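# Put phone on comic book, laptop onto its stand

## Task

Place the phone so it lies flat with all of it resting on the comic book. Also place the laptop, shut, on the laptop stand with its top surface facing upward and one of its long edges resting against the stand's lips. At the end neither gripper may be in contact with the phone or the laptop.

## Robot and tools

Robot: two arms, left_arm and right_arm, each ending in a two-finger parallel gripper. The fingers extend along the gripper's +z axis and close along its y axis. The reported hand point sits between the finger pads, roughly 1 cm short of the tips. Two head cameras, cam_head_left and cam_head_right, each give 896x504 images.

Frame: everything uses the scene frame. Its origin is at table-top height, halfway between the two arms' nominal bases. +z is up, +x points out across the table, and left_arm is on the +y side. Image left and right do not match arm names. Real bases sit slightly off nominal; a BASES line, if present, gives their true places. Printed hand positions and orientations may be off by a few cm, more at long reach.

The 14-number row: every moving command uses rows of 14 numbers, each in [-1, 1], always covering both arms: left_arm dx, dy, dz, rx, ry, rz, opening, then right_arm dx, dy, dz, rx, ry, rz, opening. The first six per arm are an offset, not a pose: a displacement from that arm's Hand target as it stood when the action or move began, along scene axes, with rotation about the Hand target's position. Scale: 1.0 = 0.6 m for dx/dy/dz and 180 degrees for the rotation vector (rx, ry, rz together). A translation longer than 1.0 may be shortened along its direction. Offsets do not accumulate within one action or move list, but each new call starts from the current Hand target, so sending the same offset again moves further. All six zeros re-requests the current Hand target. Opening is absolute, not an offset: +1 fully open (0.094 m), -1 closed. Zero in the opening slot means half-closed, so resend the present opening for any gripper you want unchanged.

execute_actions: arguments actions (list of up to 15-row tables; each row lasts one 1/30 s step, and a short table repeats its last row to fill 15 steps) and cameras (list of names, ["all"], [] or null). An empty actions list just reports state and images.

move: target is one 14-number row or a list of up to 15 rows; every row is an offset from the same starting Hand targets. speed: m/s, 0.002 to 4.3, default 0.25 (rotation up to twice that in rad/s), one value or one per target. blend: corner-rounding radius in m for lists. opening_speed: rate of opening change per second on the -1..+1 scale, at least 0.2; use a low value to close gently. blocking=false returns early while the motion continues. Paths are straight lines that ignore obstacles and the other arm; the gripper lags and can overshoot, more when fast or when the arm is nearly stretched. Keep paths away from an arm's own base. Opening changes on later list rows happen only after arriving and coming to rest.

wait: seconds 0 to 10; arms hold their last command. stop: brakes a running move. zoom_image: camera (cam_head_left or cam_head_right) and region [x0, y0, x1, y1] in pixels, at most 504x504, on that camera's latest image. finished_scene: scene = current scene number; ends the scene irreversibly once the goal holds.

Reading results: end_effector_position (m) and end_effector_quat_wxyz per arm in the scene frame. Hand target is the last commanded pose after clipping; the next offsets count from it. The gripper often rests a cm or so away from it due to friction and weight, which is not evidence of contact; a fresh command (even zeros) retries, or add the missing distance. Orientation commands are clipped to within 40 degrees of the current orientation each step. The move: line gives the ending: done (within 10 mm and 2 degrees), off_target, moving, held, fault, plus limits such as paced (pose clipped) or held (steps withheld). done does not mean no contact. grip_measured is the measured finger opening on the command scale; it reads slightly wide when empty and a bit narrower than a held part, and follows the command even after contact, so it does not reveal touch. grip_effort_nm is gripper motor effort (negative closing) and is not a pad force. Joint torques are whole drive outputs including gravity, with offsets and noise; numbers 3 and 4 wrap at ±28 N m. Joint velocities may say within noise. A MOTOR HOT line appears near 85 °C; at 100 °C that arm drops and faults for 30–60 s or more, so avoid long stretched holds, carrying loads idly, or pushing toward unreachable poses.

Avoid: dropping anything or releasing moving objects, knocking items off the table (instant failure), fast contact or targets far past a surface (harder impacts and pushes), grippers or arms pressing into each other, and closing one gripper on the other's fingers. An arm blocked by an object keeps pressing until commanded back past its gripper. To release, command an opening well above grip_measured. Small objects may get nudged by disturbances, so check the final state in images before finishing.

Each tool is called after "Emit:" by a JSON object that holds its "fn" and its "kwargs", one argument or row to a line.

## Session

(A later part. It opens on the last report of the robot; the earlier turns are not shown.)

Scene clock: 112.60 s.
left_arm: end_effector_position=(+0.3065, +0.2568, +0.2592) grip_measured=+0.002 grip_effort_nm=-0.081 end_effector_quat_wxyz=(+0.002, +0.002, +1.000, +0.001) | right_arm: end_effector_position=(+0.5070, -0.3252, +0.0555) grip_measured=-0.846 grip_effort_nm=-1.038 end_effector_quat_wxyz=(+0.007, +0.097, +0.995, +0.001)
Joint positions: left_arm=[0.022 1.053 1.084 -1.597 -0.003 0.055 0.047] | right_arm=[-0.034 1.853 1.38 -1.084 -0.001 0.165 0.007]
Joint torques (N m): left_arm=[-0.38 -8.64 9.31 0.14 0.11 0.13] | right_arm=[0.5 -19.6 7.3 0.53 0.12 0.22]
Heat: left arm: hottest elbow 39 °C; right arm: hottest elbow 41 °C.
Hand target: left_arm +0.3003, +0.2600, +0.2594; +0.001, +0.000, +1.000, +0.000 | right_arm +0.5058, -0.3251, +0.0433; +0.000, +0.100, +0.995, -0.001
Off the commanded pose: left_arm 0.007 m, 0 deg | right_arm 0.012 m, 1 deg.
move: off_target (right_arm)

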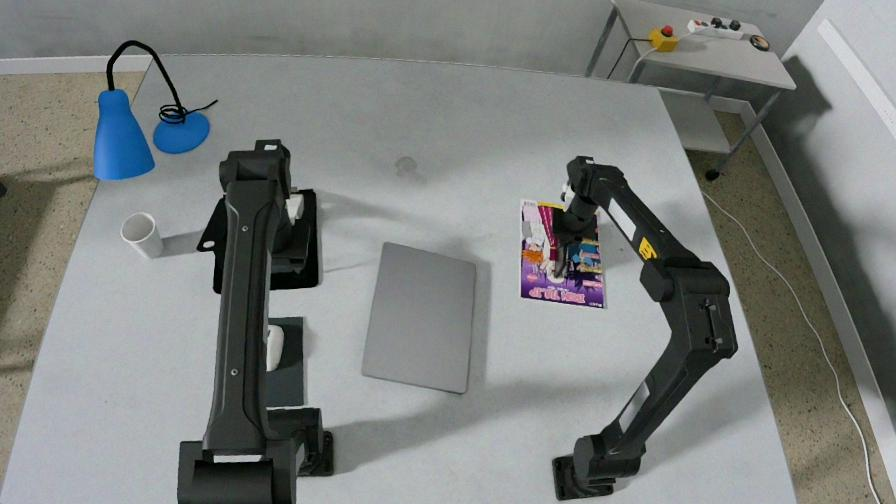

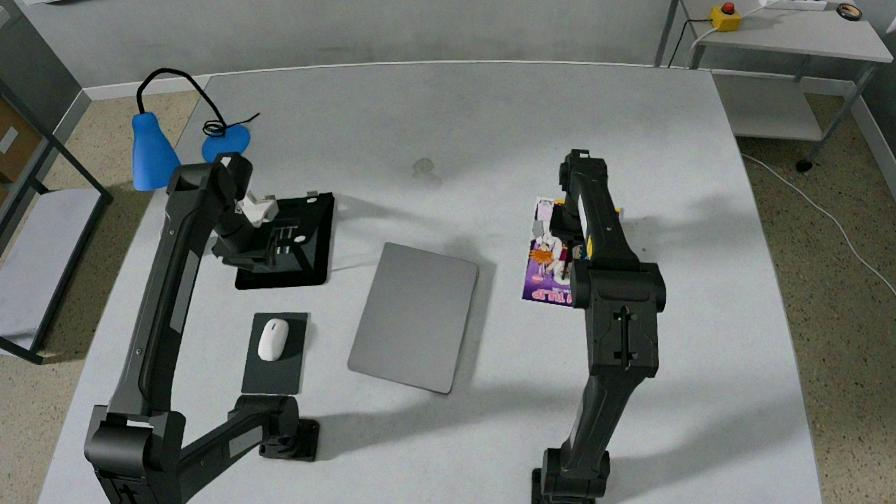

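Emit:
{"fn": "move", "kwargs": {
  "target": [
    [0,0,0,0,0,0,0,-0.009,-0.042,-0.006,0.163,-0.035,0,-0.93],
    [0,0,0,0,0,0,0,-0.013,-0.063,-0.017,0.245,-0.052,0,-0.93]
  ],
  "speed": 0.15,
  "blend": 0.01,
  "cameras": ["all"]
}}

Emit:
{"fn": "zoom_image", "kwargs": {
  "camera": "cam_head_left",
  "region": [500, 180, 640, 320]
}}

Emit:
{"fn": "zoom_image", "kwargs": {
  "camera": "cam_head_right",
  "region": [500, 180, 640, 320]
}}

Scene clock: 119.63 s.
left_arm: end_effector_position=(+0.3065, +0.2568, +0.2592) grip_measured=+0.002 grip_effort_nm=-0.081 end_effector_quat_wxyz=(+0.002, +0.002, +1.000, +0.001) | right_arm: end_effector_position=(+0.5001, -0.3580, +0.0454) grip_measured=-0.847 grip_effort_nm=-1.038 end_effector_quat_wxyz=(+0.052, +0.087, +0.921, +0.376)
Joint positions: left_arm=[0.022 1.053 1.084 -1.597 -0.003 0.055 0.047] | right_arm=[-0.325 1.937 1.329 -1.048 -0.775 -0.167 0.007]
Joint torques (N m): left_arm=[-0.85 -8.06 9.54 -0.16 0.08 0.1] | right_arm=[-0.38 -18.78 7.49 -0.35 -0.55 -0.03]
Heat: left arm: hottest elbow 39 °C; right arm: hottest elbow 41 °C.
Hand target: left_arm +0.3003, +0.2600, +0.2594; +0.001, +0.000, +1.000, +0.000 | right_arm +0.4980, -0.3629, +0.0330; +0.042, +0.092, +0.919, +0.381
Off the commanded pose: left_arm 0.007 m, 0 deg | right_arm 0.013 m, 2 deg.
move: off_target (right_arm)

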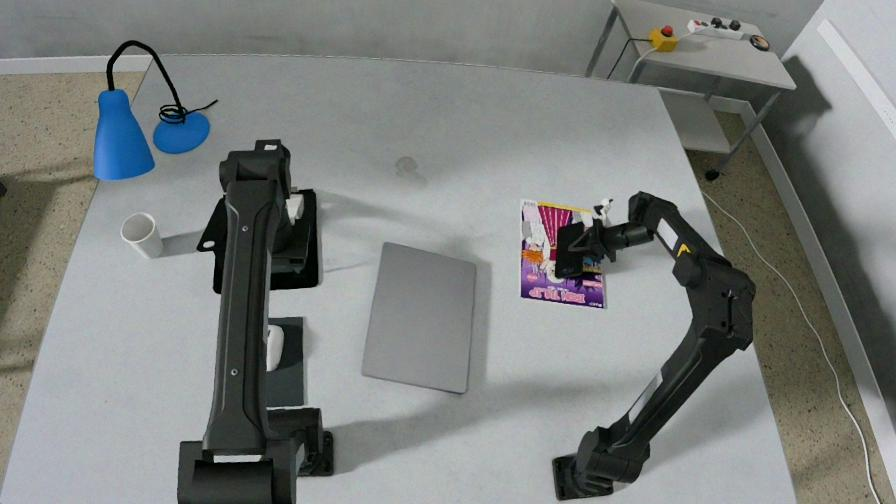

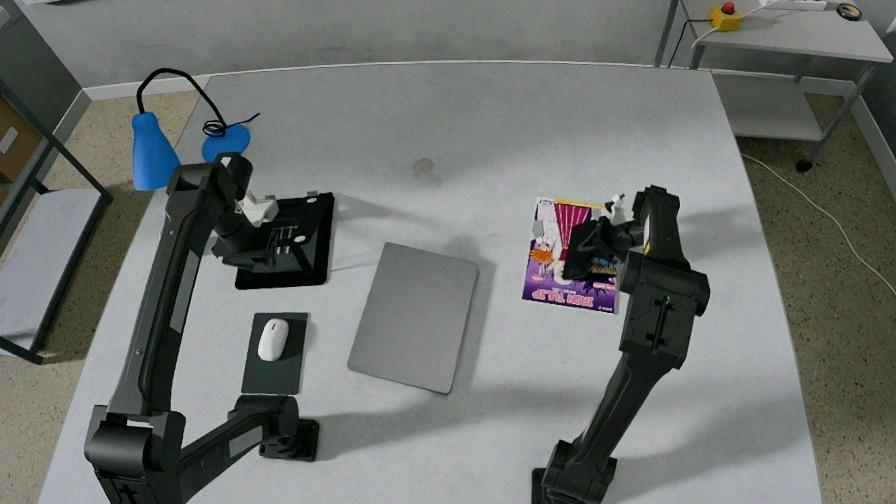

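Scaled by 3.600.

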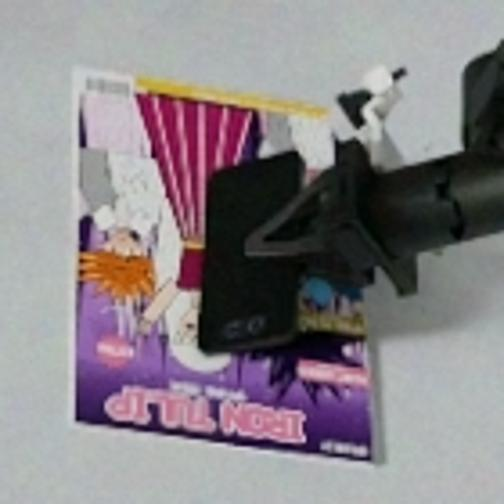

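Scaled by 3.600.

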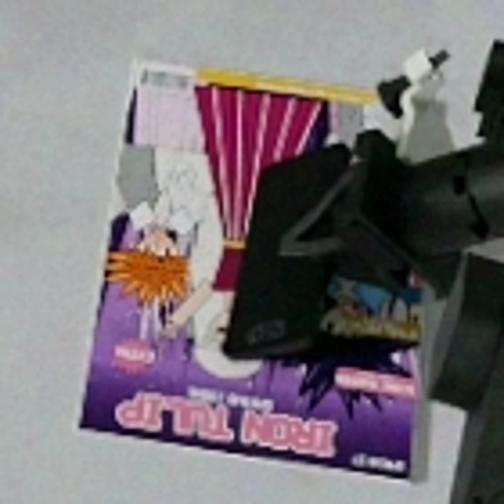

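Emit:
{"fn": "move", "kwargs": {
  "target": [0,0,0,0,0,0,0,-0.003,-0.015,-0.019,0.092,-0.02,0,-0.93],
  "speed": 0.15,
  "cameras": ["all"]
}}

Emit:
{"fn": "zoom_image", "kwargs": {
  "camera": "cam_head_left",
  "region": [500, 180, 640, 320]
}}

Emit:
{"fn": "zoom_image", "kwargs": {
  "camera": "cam_head_right",
  "region": [500, 180, 640, 320]
}}

Scene clock: 124.30 s.
left_arm: end_effector_position=(+0.3065, +0.2568, +0.2592) grip_measured=+0.002 grip_effort_nm=-0.085 end_effector_quat_wxyz=(+0.002, +0.002, +1.000, +0.001) | right_arm: end_effector_position=(+0.4886, -0.3619, +0.0338) grip_measured=-0.847 grip_effort_nm=-1.038 end_effector_quat_wxyz=(+0.061, +0.080, +0.853, +0.512)
Joint positions: left_arm=[0.022 1.053 1.084 -1.597 -0.003 0.055 0.047] | right_arm=[-0.397 2.058 1.349 -1.186 -1.053 -0.395 0.007]
Joint torques (N m): left_arm=[-0.15 -7.41 9.58 0.1 0.06 0.1] | right_arm=[-0.44 -18.32 8.81 -0.75 -0.33 -0.01]
Heat: left arm: hottest elbow 39 °C; right arm: hottest elbow 41 °C.
Hand target: left_arm +0.3003, +0.2600, +0.2594; +0.001, +0.000, +1.000, +0.000 | right_arm +0.4961, -0.3719, +0.0217; +0.057, +0.086, +0.853, +0.512
Off the commanded pose: left_arm 0.007 m, 0 deg | right_arm 0.018 m, 1 deg.
move: off_target (right_arm)

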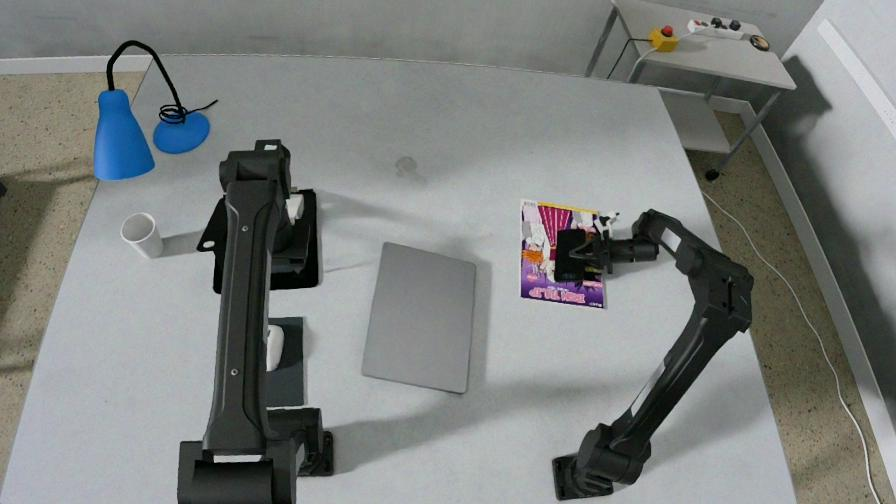

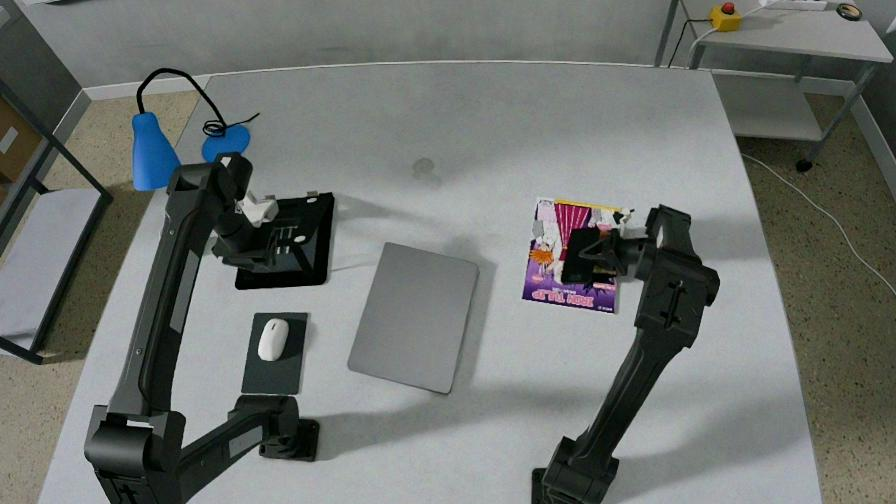

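Scaled by 3.600.

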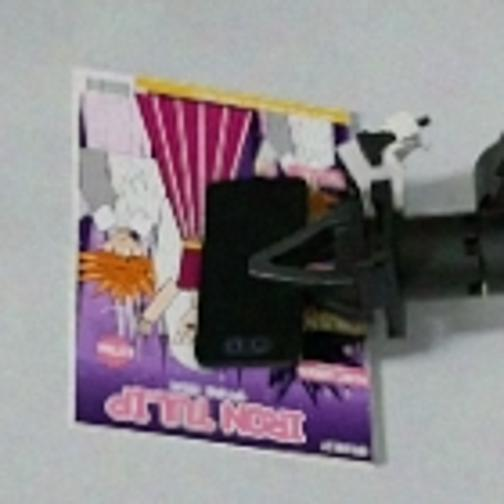

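Scaled by 3.600.

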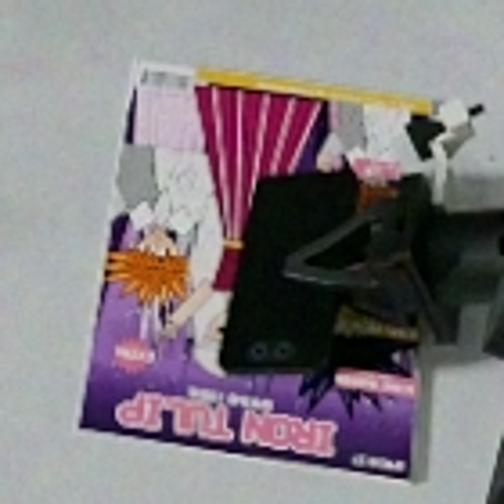

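Emit:
{"fn": "move", "kwargs": {
  "target": [0,0,0,0,0,0,0,0,0,0,0,0,0,-0.6],
  "opening_speed": 0.2,
  "cameras": ["all"]
}}

Emit:
{"fn": "zoom_image", "kwargs": {
  "camera": "cam_head_left",
  "region": [500, 180, 640, 320]
}}

Emit:
{"fn": "zoom_image", "kwargs": {
  "camera": "cam_head_right",
  "region": [500, 180, 640, 320]
}}

Scene clock: 128.47 s.
left_arm: end_effector_position=(+0.3065, +0.2568, +0.2592) grip_measured=+0.002 grip_effort_nm=-0.085 end_effector_quat_wxyz=(+0.002, +0.002, +1.000, +0.001) | right_arm: end_effector_position=(+0.4868, -0.3626, +0.0271) grip_measured=-0.602 grip_effort_nm=0.061 end_effector_quat_wxyz=(+0.055, +0.083, +0.854, +0.511)
Joint positions: left_arm=[0.022 1.053 1.084 -1.597 -0.003 0.055 0.047] | right_arm=[-0.399 2.071 1.349 -1.187 -1.048 -0.397 0.019]
Joint torques (N m): left_arm=[-0.44 -7.47 9.43 -0.17 0.1 0.09] | right_arm=[-0.32 -19.37 8.83 -0.8 -0.51 0.03]
Heat: left arm: hottest elbow 39 °C; right arm: hottest elbow 42 °C.
Hand target: left_arm +0.3003, +0.2600, +0.2594; +0.001, +0.000, +1.000, +0.000 | right_arm +0.4961, -0.3719, +0.0216; +0.056, +0.086, +0.853, +0.512
Off the commanded pose: left_arm 0.007 m, 0 deg | right_arm 0.014 m, 0 deg.
move: off_target (right_arm)

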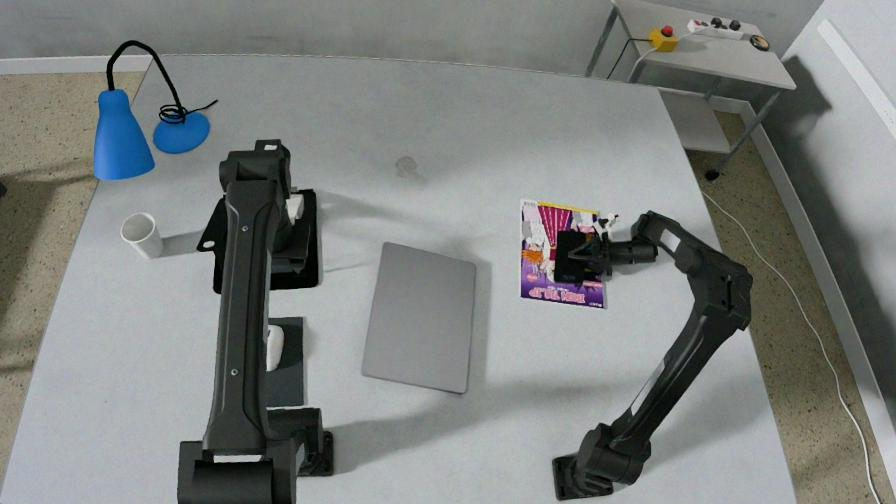

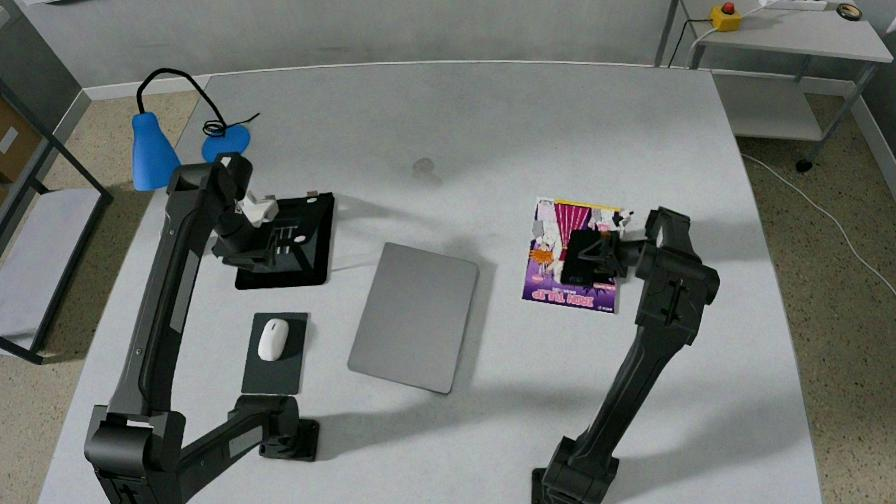

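Scaled by 3.600.

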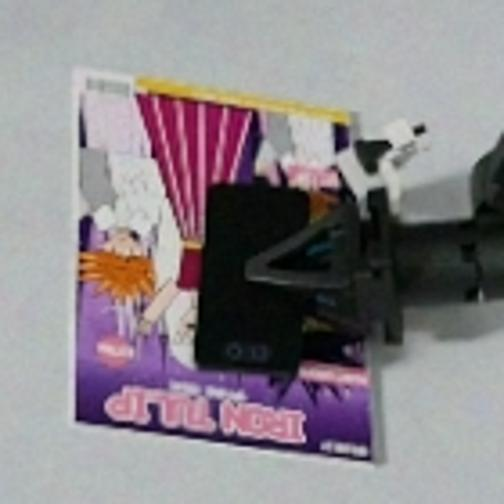

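Scaled by 3.600.

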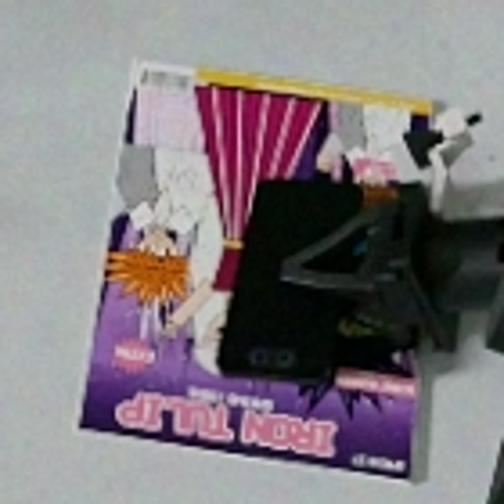

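Emit:
{"fn": "move", "kwargs": {
  "target": [
    [0,0,0,0,0,0,0,-0.016,-0.075,0.032,0,0,0,-0.6],
    [0,0,0,0,0,0,0,-0.03,-0.14,0.12,0,0,0,-0.6]
  ],
  "speed": [0.04,0.1],
  "cameras": ["all"]
}}

Emit:
{"fn": "zoom_image", "kwargs": {
  "camera": "cam_head_left",
  "region": [500, 180, 640, 320]
}}

Emit:
{"fn": "zoom_image", "kwargs": {
  "camera": "cam_head_right",
  "region": [500, 180, 640, 320]
}}

Scene clock: 135.57 s.
left_arm: end_effector_position=(+0.3065, +0.2568, +0.2592) grip_measured=+0.002 grip_effort_nm=-0.085 end_effector_quat_wxyz=(+0.002, +0.002, +1.000, +0.001) | right_arm: end_effector_position=(+0.4670, -0.4439, +0.0836) grip_measured=-0.601 grip_effort_nm=0.056 end_effector_quat_wxyz=(+0.041, +0.093, +0.849, +0.518)
Joint positions: left_arm=[0.022 1.053 1.084 -1.597 -0.003 0.055 0.047] | right_arm=[-0.551 2.08 1.515 -1.601 -0.983 -0.653 0.019]
Joint torques (N m): left_arm=[-1.38 -8.35 9.47 -0.05 0.05 0.1] | right_arm=[-0.21 -22.42 9.95 -1.22 -0.36 0]
Heat: left arm: hottest elbow 39 °C; right arm: hottest elbow 42 °C.
Hand target: left_arm +0.3003, +0.2600, +0.2594; +0.001, +0.000, +1.000, +0.000 | right_arm +0.4781, -0.4560, +0.0936; +0.057, +0.086, +0.853, +0.512
Off the commanded pose: left_arm 0.007 m, 0 deg | right_arm 0.019 m, 2 deg.
move: off_target (right_arm)

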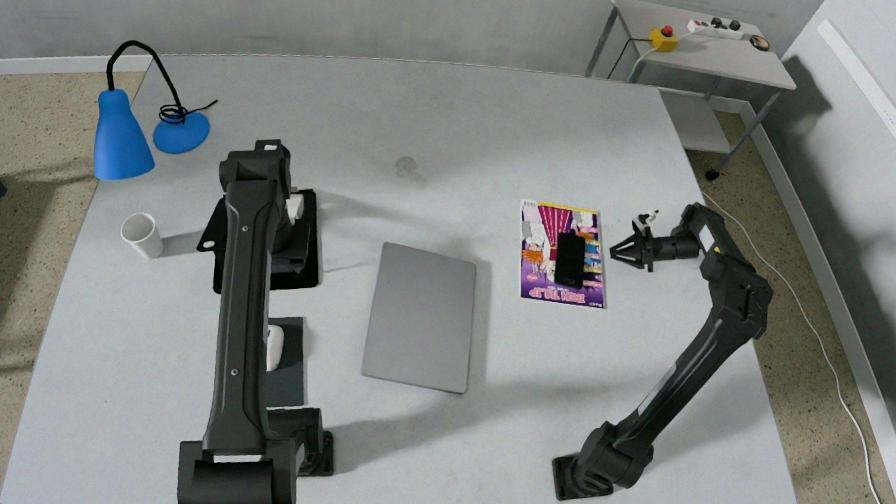

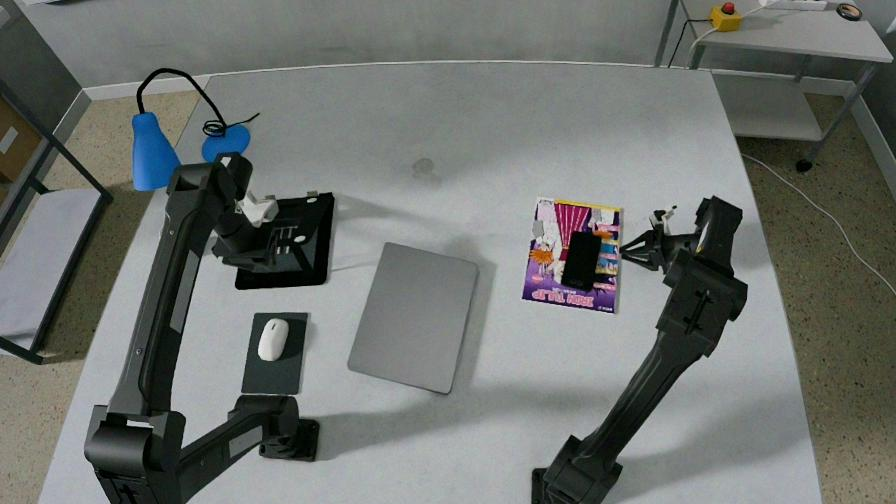

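Scaled by 3.600.

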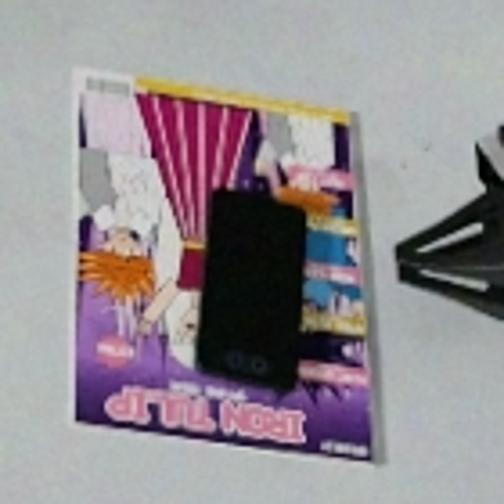

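Scaled by 3.600.

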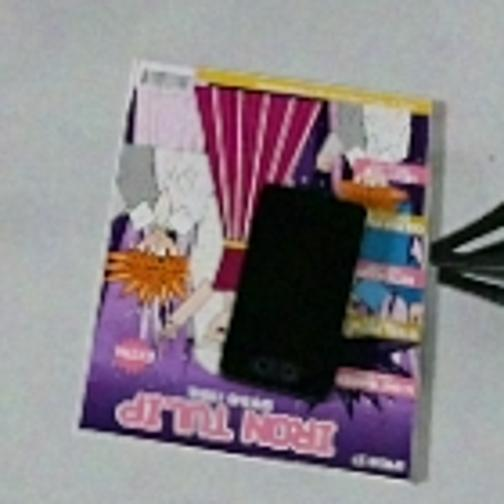

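Emit:
{"fn": "move", "kwargs": {
  "target": [-0.033,-0.033,-0.067,-0.399,-0.035,0.048,0.2,-0.3,-0.03,0.18,0,0,0,-0.6],
  "speed": 0.25,
  "cameras": ["all"]
}}

Emit:
{"fn": "zoom_image", "kwargs": {
  "camera": "cam_head_left",
  "region": [180, 160, 480, 420]
}}

Emit:
{"fn": "zoom_image", "kwargs": {
  "camera": "cam_head_right",
  "region": [180, 160, 480, 420]
}}

Scene clock: 156.27 s.
left_arm: end_effector_position=(+0.2836, +0.2376, +0.2214) grip_measured=+0.198 grip_effort_nm=0.129 end_effector_quat_wxyz=(+0.118, -0.114, +0.841, -0.515) | right_arm: end_effector_position=(+0.3056, -0.4745, +0.2009) grip_measured=-0.601 grip_effort_nm=0.061 end_effector_quat_wxyz=(+0.126, +0.125, +0.881, +0.438)
Joint positions: left_arm=[0.584 1.124 0.754 -1.669 1.052 0.618 0.056] | right_arm=[-0.816 1.555 1.169 -1.671 -0.849 -0.751 0.019]
Joint torques (N m): left_arm=[-0.26 -6.59 7.92 -0.92 0.61 0.16] | right_arm=[-0.26 -15.68 6.41 -0.98 -0.35 0.08]
Heat: left arm: hottest elbow 39 °C; right arm: hottest elbow 41 °C.
Hand target: left_arm +0.2805, +0.2402, +0.2192; +0.052, -0.071, +0.806, -0.586 | right_arm +0.2982, -0.4740, +0.2016; +0.057, +0.086, +0.853, +0.512
Off the commanded pose: left_arm 0.005 m, 13 deg | right_arm 0.008 m, 13 deg.
joint sent to its limit (left arm) — joint 4 (wrist pitch), lower limit. The joint targets are off in orientation, not in position.
joint sent to its limit (right arm) — joint 4 (wrist pitch), lower limit. The joint targets are off in orientation, not in position.
move: off_target (left_arm, right_arm)

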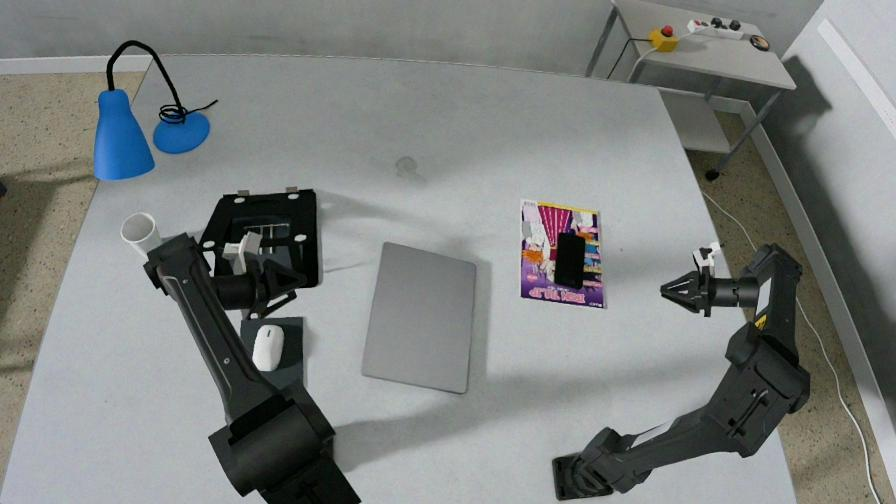

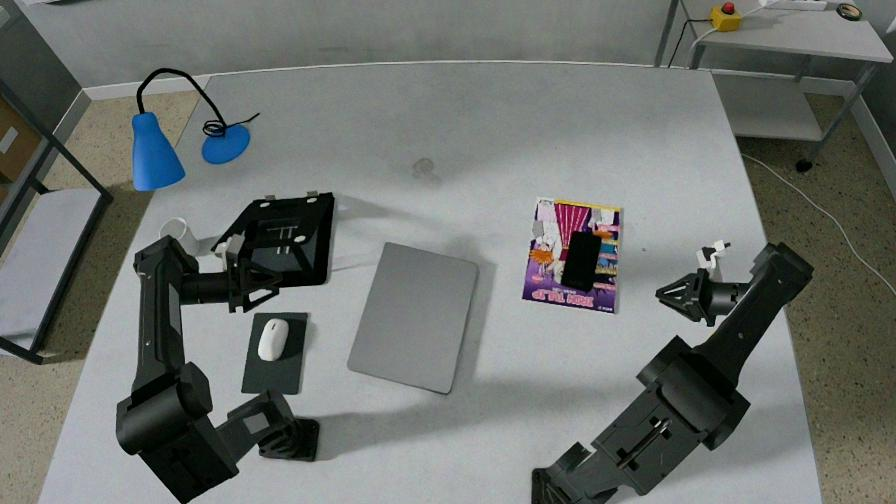

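Scaled by 1.680.

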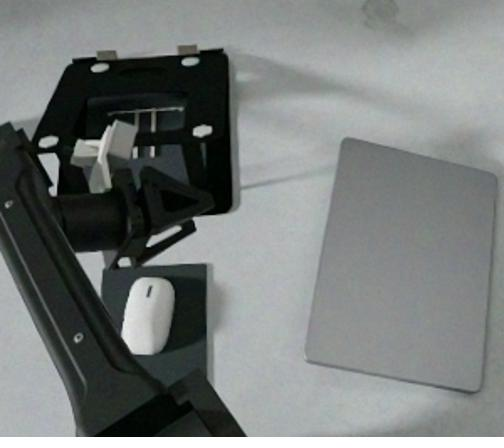

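Scaled by 1.680.

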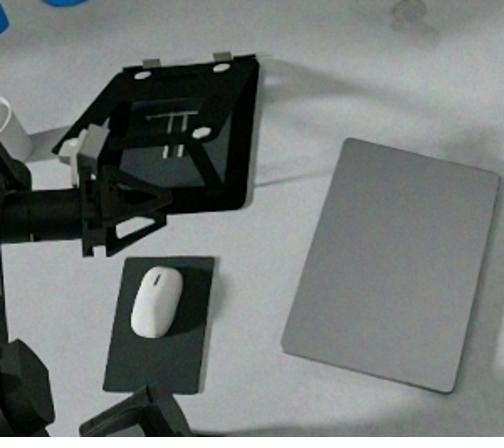

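Emit:
{"fn": "move", "kwargs": {
  "target": [0.01,-0.08,-0.19,0,0,0,0.2,0,0,0,0,0,0,-0.6],
  "speed": 0.15,
  "cameras": ["all"]
}}

Emit:
{"fn": "zoom_image", "kwargs": {
  "camera": "cam_head_left",
  "region": [180, 160, 480, 420]
}}

Emit:
{"fn": "zoom_image", "kwargs": {
  "camera": "cam_head_right",
  "region": [180, 160, 480, 420]
}}

Scene clock: 164.20 s.
left_arm: end_effector_position=(+0.2879, +0.1968, +0.1080) grip_measured=+0.198 grip_effort_nm=0.125 end_effector_quat_wxyz=(+0.055, -0.077, +0.806, -0.584) | right_arm: end_effector_position=(+0.3056, -0.4745, +0.2009) grip_measured=-0.601 grip_effort_nm=0.061 end_effector_quat_wxyz=(+0.126, +0.125, +0.881, +0.438)
Joint positions: left_arm=[0.441 1.49 0.606 -1.387 1.151 0.744 0.056] | right_arm=[-0.816 1.555 1.169 -1.671 -0.849 -0.751 0.019]
Joint torques (N m): left_arm=[-1.96 -8.59 4.96 -0.38 0.55 0.17] | right_arm=[-0.32 -15.56 6.38 -0.96 -0.35 0.07]
Heat: left arm: hottest elbow 38 °C; right arm: hottest elbow 41 °C.
Hand target: left_arm +0.2866, +0.1923, +0.1053; +0.052, -0.071, +0.806, -0.586 | right_arm +0.2982, -0.4740, +0.2016; +0.057, +0.086, +0.853, +0.512
Off the commanded pose: left_arm 0.006 m, 1 deg | right_arm 0.008 m, 13 deg.
joint sent to its limit (right arm) — joint 4 (wrist pitch), lower limit. The joint targets are off in orientation, not in position.
move: off_target (right_arm)

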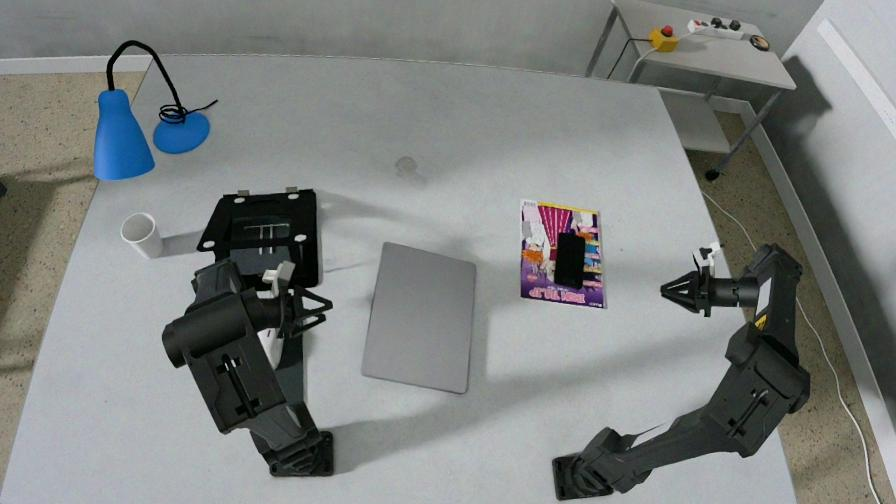

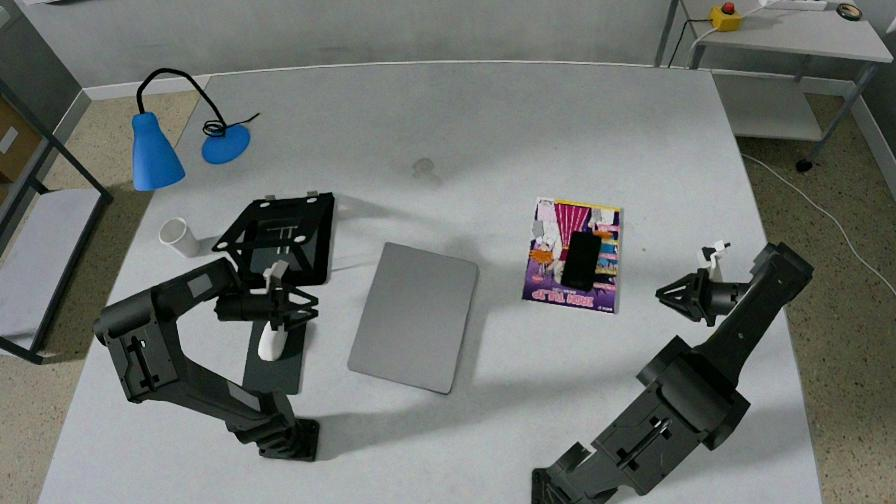

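Scaled by 1.680.

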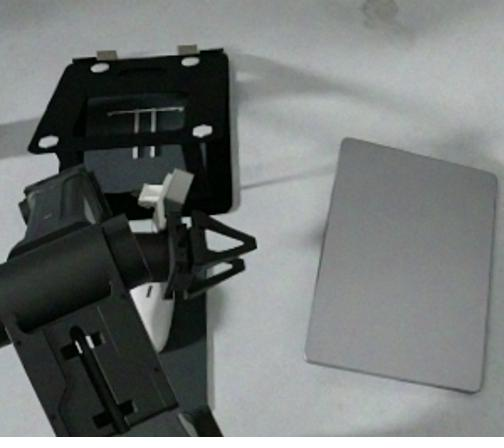

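Scaled by 1.680.

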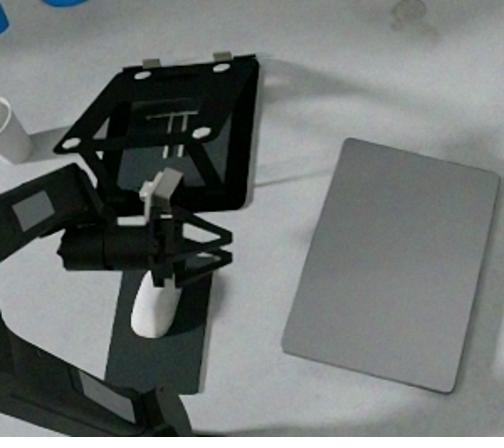

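Emit:
{"fn": "move", "kwargs": {
  "target": [0.025,-0.03,-0.075,0,0,0,0.2,0,0,0,0,0,0,-0.6],
  "speed": 0.08,
  "cameras": ["all"]
}}

Emit:
{"fn": "zoom_image", "kwargs": {
  "camera": "cam_head_left",
  "region": [180, 200, 420, 400]
}}

Emit:
{"fn": "zoom_image", "kwargs": {
  "camera": "cam_head_right",
  "region": [180, 200, 420, 400]
}}

Scene clock: 181.60 s.
left_arm: end_effector_position=(+0.3050, +0.1797, +0.0626) grip_measured=+0.198 grip_effort_nm=0.125 end_effector_quat_wxyz=(+0.060, -0.071, +0.807, -0.584) | right_arm: end_effector_position=(+0.3056, -0.4745, +0.2008) grip_measured=-0.601 grip_effort_nm=0.061 end_effector_quat_wxyz=(+0.126, +0.125, +0.881, +0.438)
Joint positions: left_arm=[0.353 1.603 0.576 -1.072 1.201 0.574 0.056] | right_arm=[-0.816 1.555 1.169 -1.671 -0.849 -0.751 0.019]
Joint torques (N m): left_arm=[-2.61 -8.53 3.92 -0.29 0.6 -0.02] | right_arm=[-0.32 -15.56 6.37 -0.99 -0.34 0.08]
Heat: left arm: hottest elbow 37 °C; right arm: hottest elbow 41 °C.
Hand target: left_arm +0.3016, +0.1742, +0.0603; +0.052, -0.071, +0.806, -0.586 | right_arm +0.2981, -0.4740, +0.2016; +0.057, +0.086, +0.853, +0.512
Off the commanded pose: left_arm 0.007 m, 1 deg | right_arm 0.007 m, 13 deg.
joint sent to its limit (right arm) — joint 4 (wrist pitch), lower limit. The joint targets are off in orientation, not in position.
move: off_target (right_arm)

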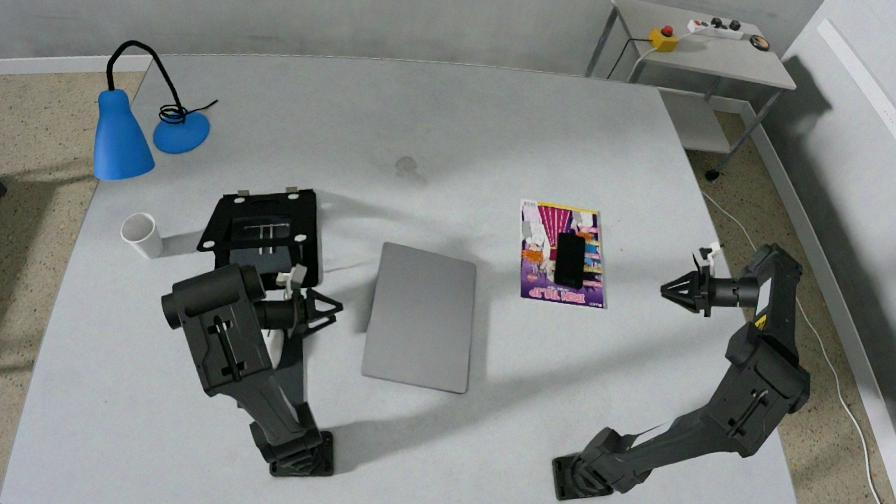

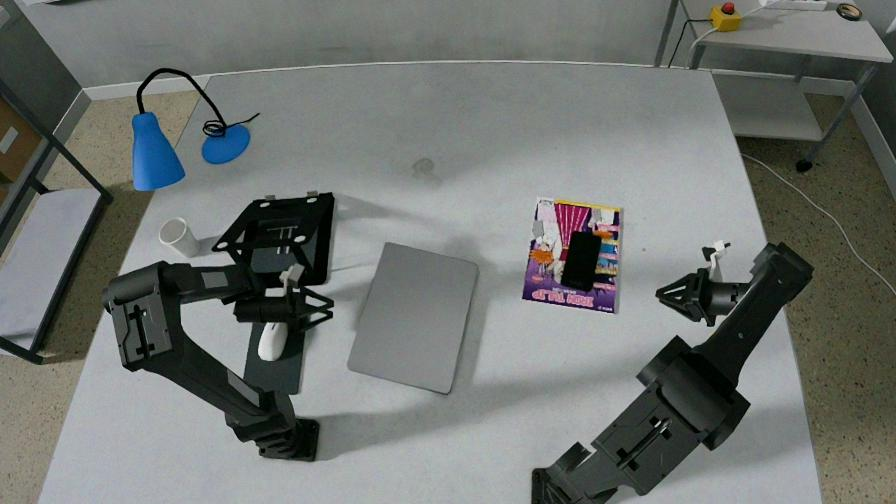

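Scaled by 2.100.

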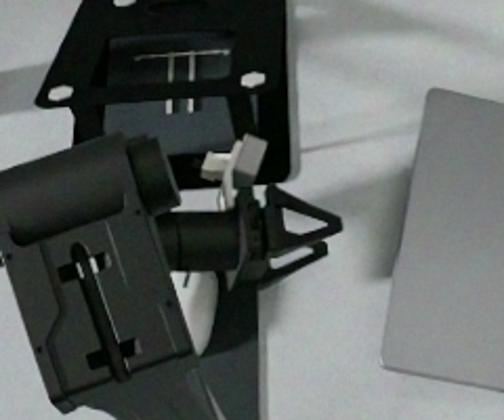

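Scaled by 2.100.

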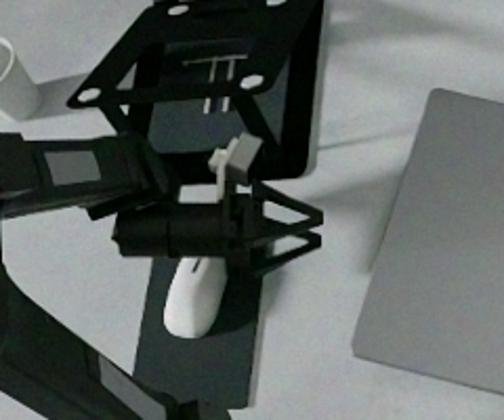

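Emit:
{"fn": "move", "kwargs": {
  "target": [0.012,-0.085,-0.015,0,0,0,0.38,0,0,0,0,0,0,-0.6],
  "speed": 0.08,
  "cameras": ["all"]
}}

Emit:
{"fn": "zoom_image", "kwargs": {
  "camera": "cam_head_left",
  "region": [260, 240, 420, 360]
}}

Emit:
{"fn": "zoom_image", "kwargs": {
  "camera": "cam_head_right",
  "region": [260, 240, 420, 360]
}}

Scene clock: 193.73 s.
left_arm: end_effector_position=(+0.3114, +0.1276, +0.0486) grip_measured=+0.378 grip_effort_nm=0.134 end_effector_quat_wxyz=(+0.050, -0.079, +0.804, -0.587) | right_arm: end_effector_position=(+0.3056, -0.4745, +0.2008) grip_measured=-0.601 grip_effort_nm=0.061 end_effector_quat_wxyz=(+0.126, +0.125, +0.881, +0.438)
Joint positions: left_arm=[0.153 1.53 0.453 -0.493 1.259 -0.014 0.065] | right_arm=[-0.816 1.555 1.169 -1.671 -0.849 -0.751 0.019]
Joint torques (N m): left_arm=[-2.37 -10.7 4.11 0.81 0.51 -0.05] | right_arm=[-0.32 -15.56 6.38 -0.95 -0.35 0.07]
Motor temperatures (°C): left_arm=[22 27 36 24 27 23 27] | right_arm=[26 37 40 25 24 23 25]
Heat: left arm: hottest elbow 36 °C; right arm: hottest elbow 40 °C.
Hand target: left_arm +0.3087, +0.1233, +0.0512; +0.052, -0.071, +0.806, -0.586 | right_arm +0.2981, -0.4740, +0.2016; +0.057, +0.086, +0.853, +0.512
Off the commanded pose: left_arm 0.006 m, 1 deg | right_arm 0.008 m, 13 deg.
joint sent to its limit (right arm) — joint 4 (wrist pitch), lower limit. The joint targets are off in orientation, not in position.
move: off_target (right_arm)

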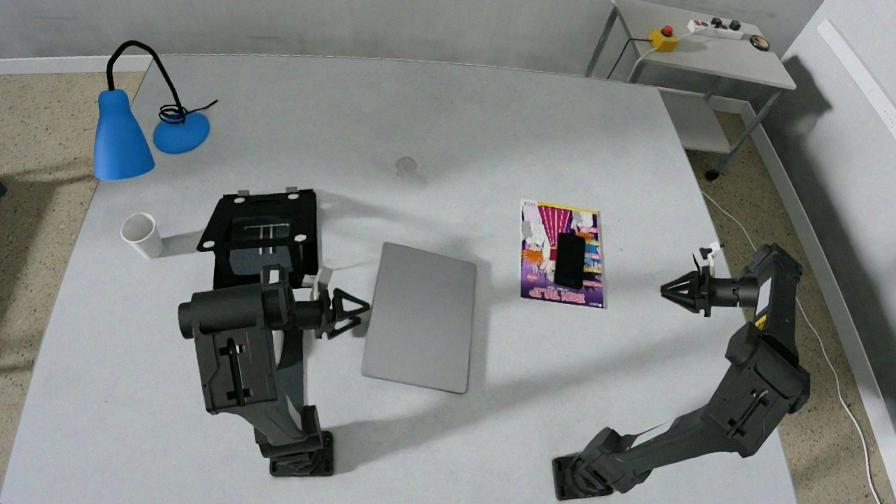

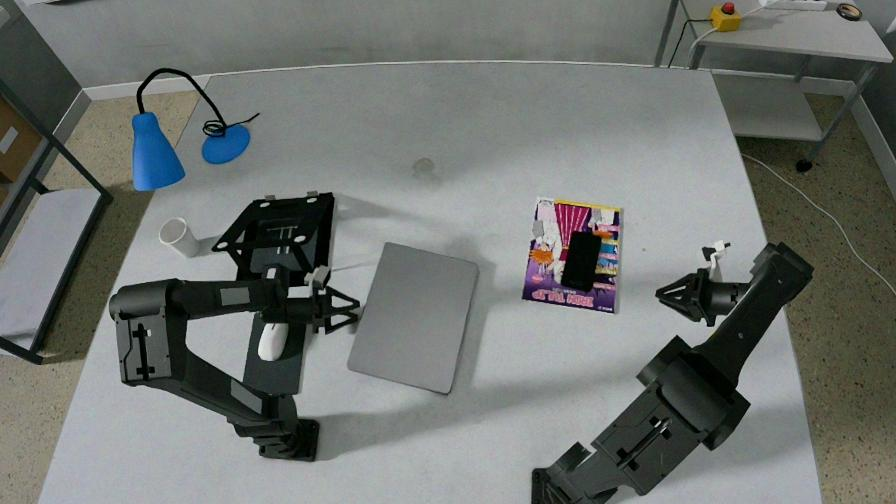

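Scaled by 3.150.

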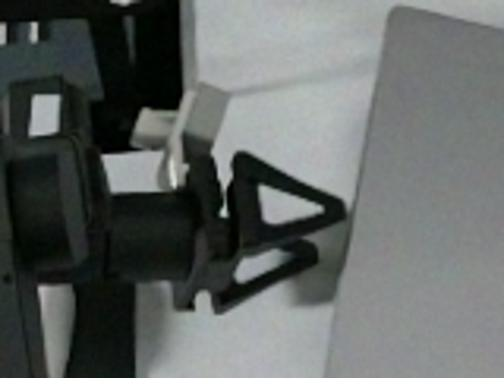

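Scaled by 3.150.

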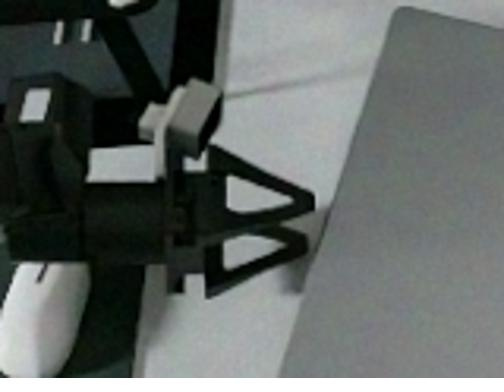

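Emit:
{"fn": "move", "kwargs": {
  "target": [
    [0,0,0.016,0,0,0,0.38,0,0,0,0,0,0,-0.6],
    [0.013,-0.075,0.016,0,0,0,0.38,0,0,0,0,0,0,-0.6]
  ],
  "speed": 0.06,
  "cameras": ["all"]
}}

Emit:
{"fn": "zoom_image", "kwargs": {
  "camera": "cam_head_left",
  "region": [260, 240, 420, 360]
}}

Emit:
{"fn": "zoom_image", "kwargs": {
  "camera": "cam_head_right",
  "region": [260, 240, 420, 360]
}}

Scene clock: 201.67 s.
left_arm: end_effector_position=(+0.3196, +0.0825, +0.0573) grip_measured=+0.378 grip_effort_nm=0.125 end_effector_quat_wxyz=(+0.048, -0.079, +0.806, -0.585) | right_arm: end_effector_position=(+0.3056, -0.4745, +0.2008) grip_measured=-0.601 grip_effort_nm=0.061 end_effector_quat_wxyz=(+0.126, +0.125, +0.881, +0.438)
Joint positions: left_arm=[-0.025 1.46 0.372 0.009 1.21 -0.537 0.065] | right_arm=[-0.816 1.555 1.169 -1.671 -0.849 -0.751 0.019]
Joint torques (N m): left_arm=[-2.67 -9.99 4.75 1.59 0.38 0.03] | right_arm=[-0.38 -15.56 6.38 -0.98 -0.35 0.08]
Heat: left arm: hottest elbow 36 °C; right arm: hottest elbow 40 °C.
Hand target: left_arm +0.3166, +0.0783, +0.0609; +0.052, -0.071, +0.806, -0.586 | right_arm +0.2981, -0.4740, +0.2016; +0.057, +0.086, +0.853, +0.512
Off the commanded pose: left_arm 0.006 m, 1 deg | right_arm 0.008 m, 13 deg.
joint sent to its limit (right arm) — joint 4 (wrist pitch), lower limit. The joint targets are off in orientation, not in position.
move: off_target (right_arm)

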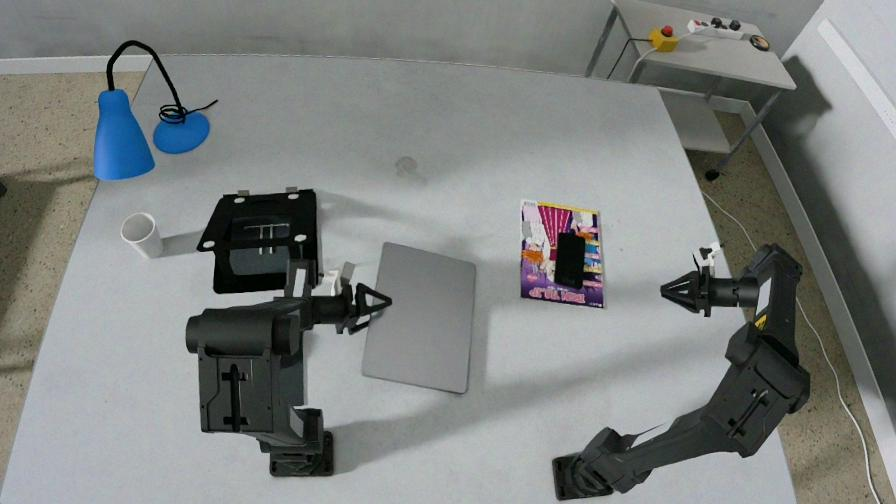

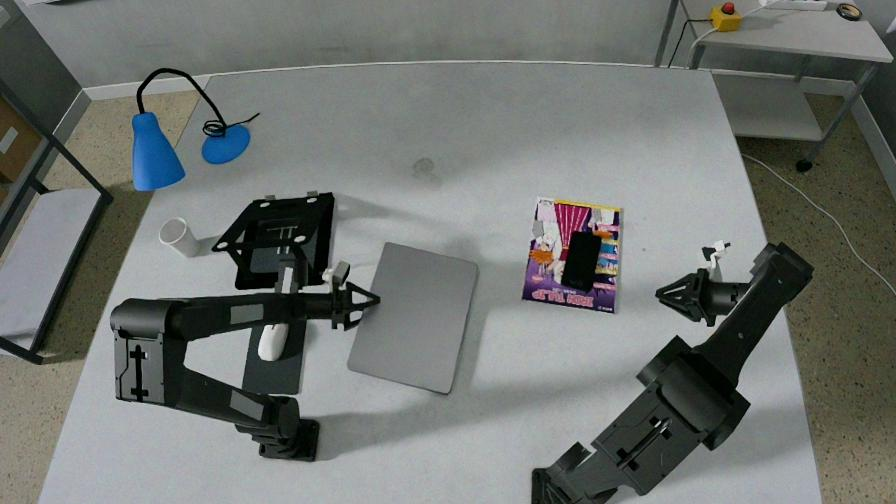

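Scaled by 3.150.

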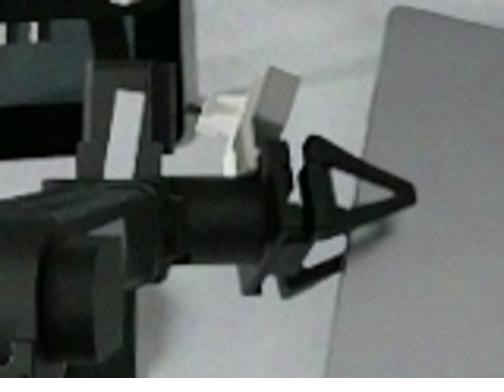

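Scaled by 3.150.

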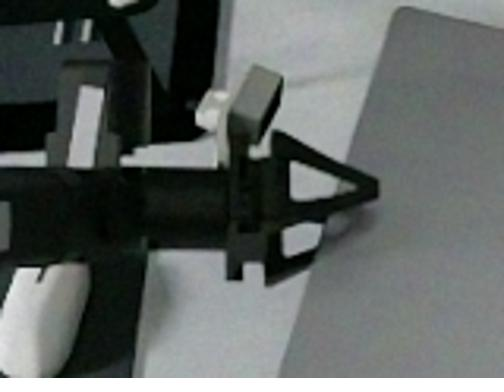

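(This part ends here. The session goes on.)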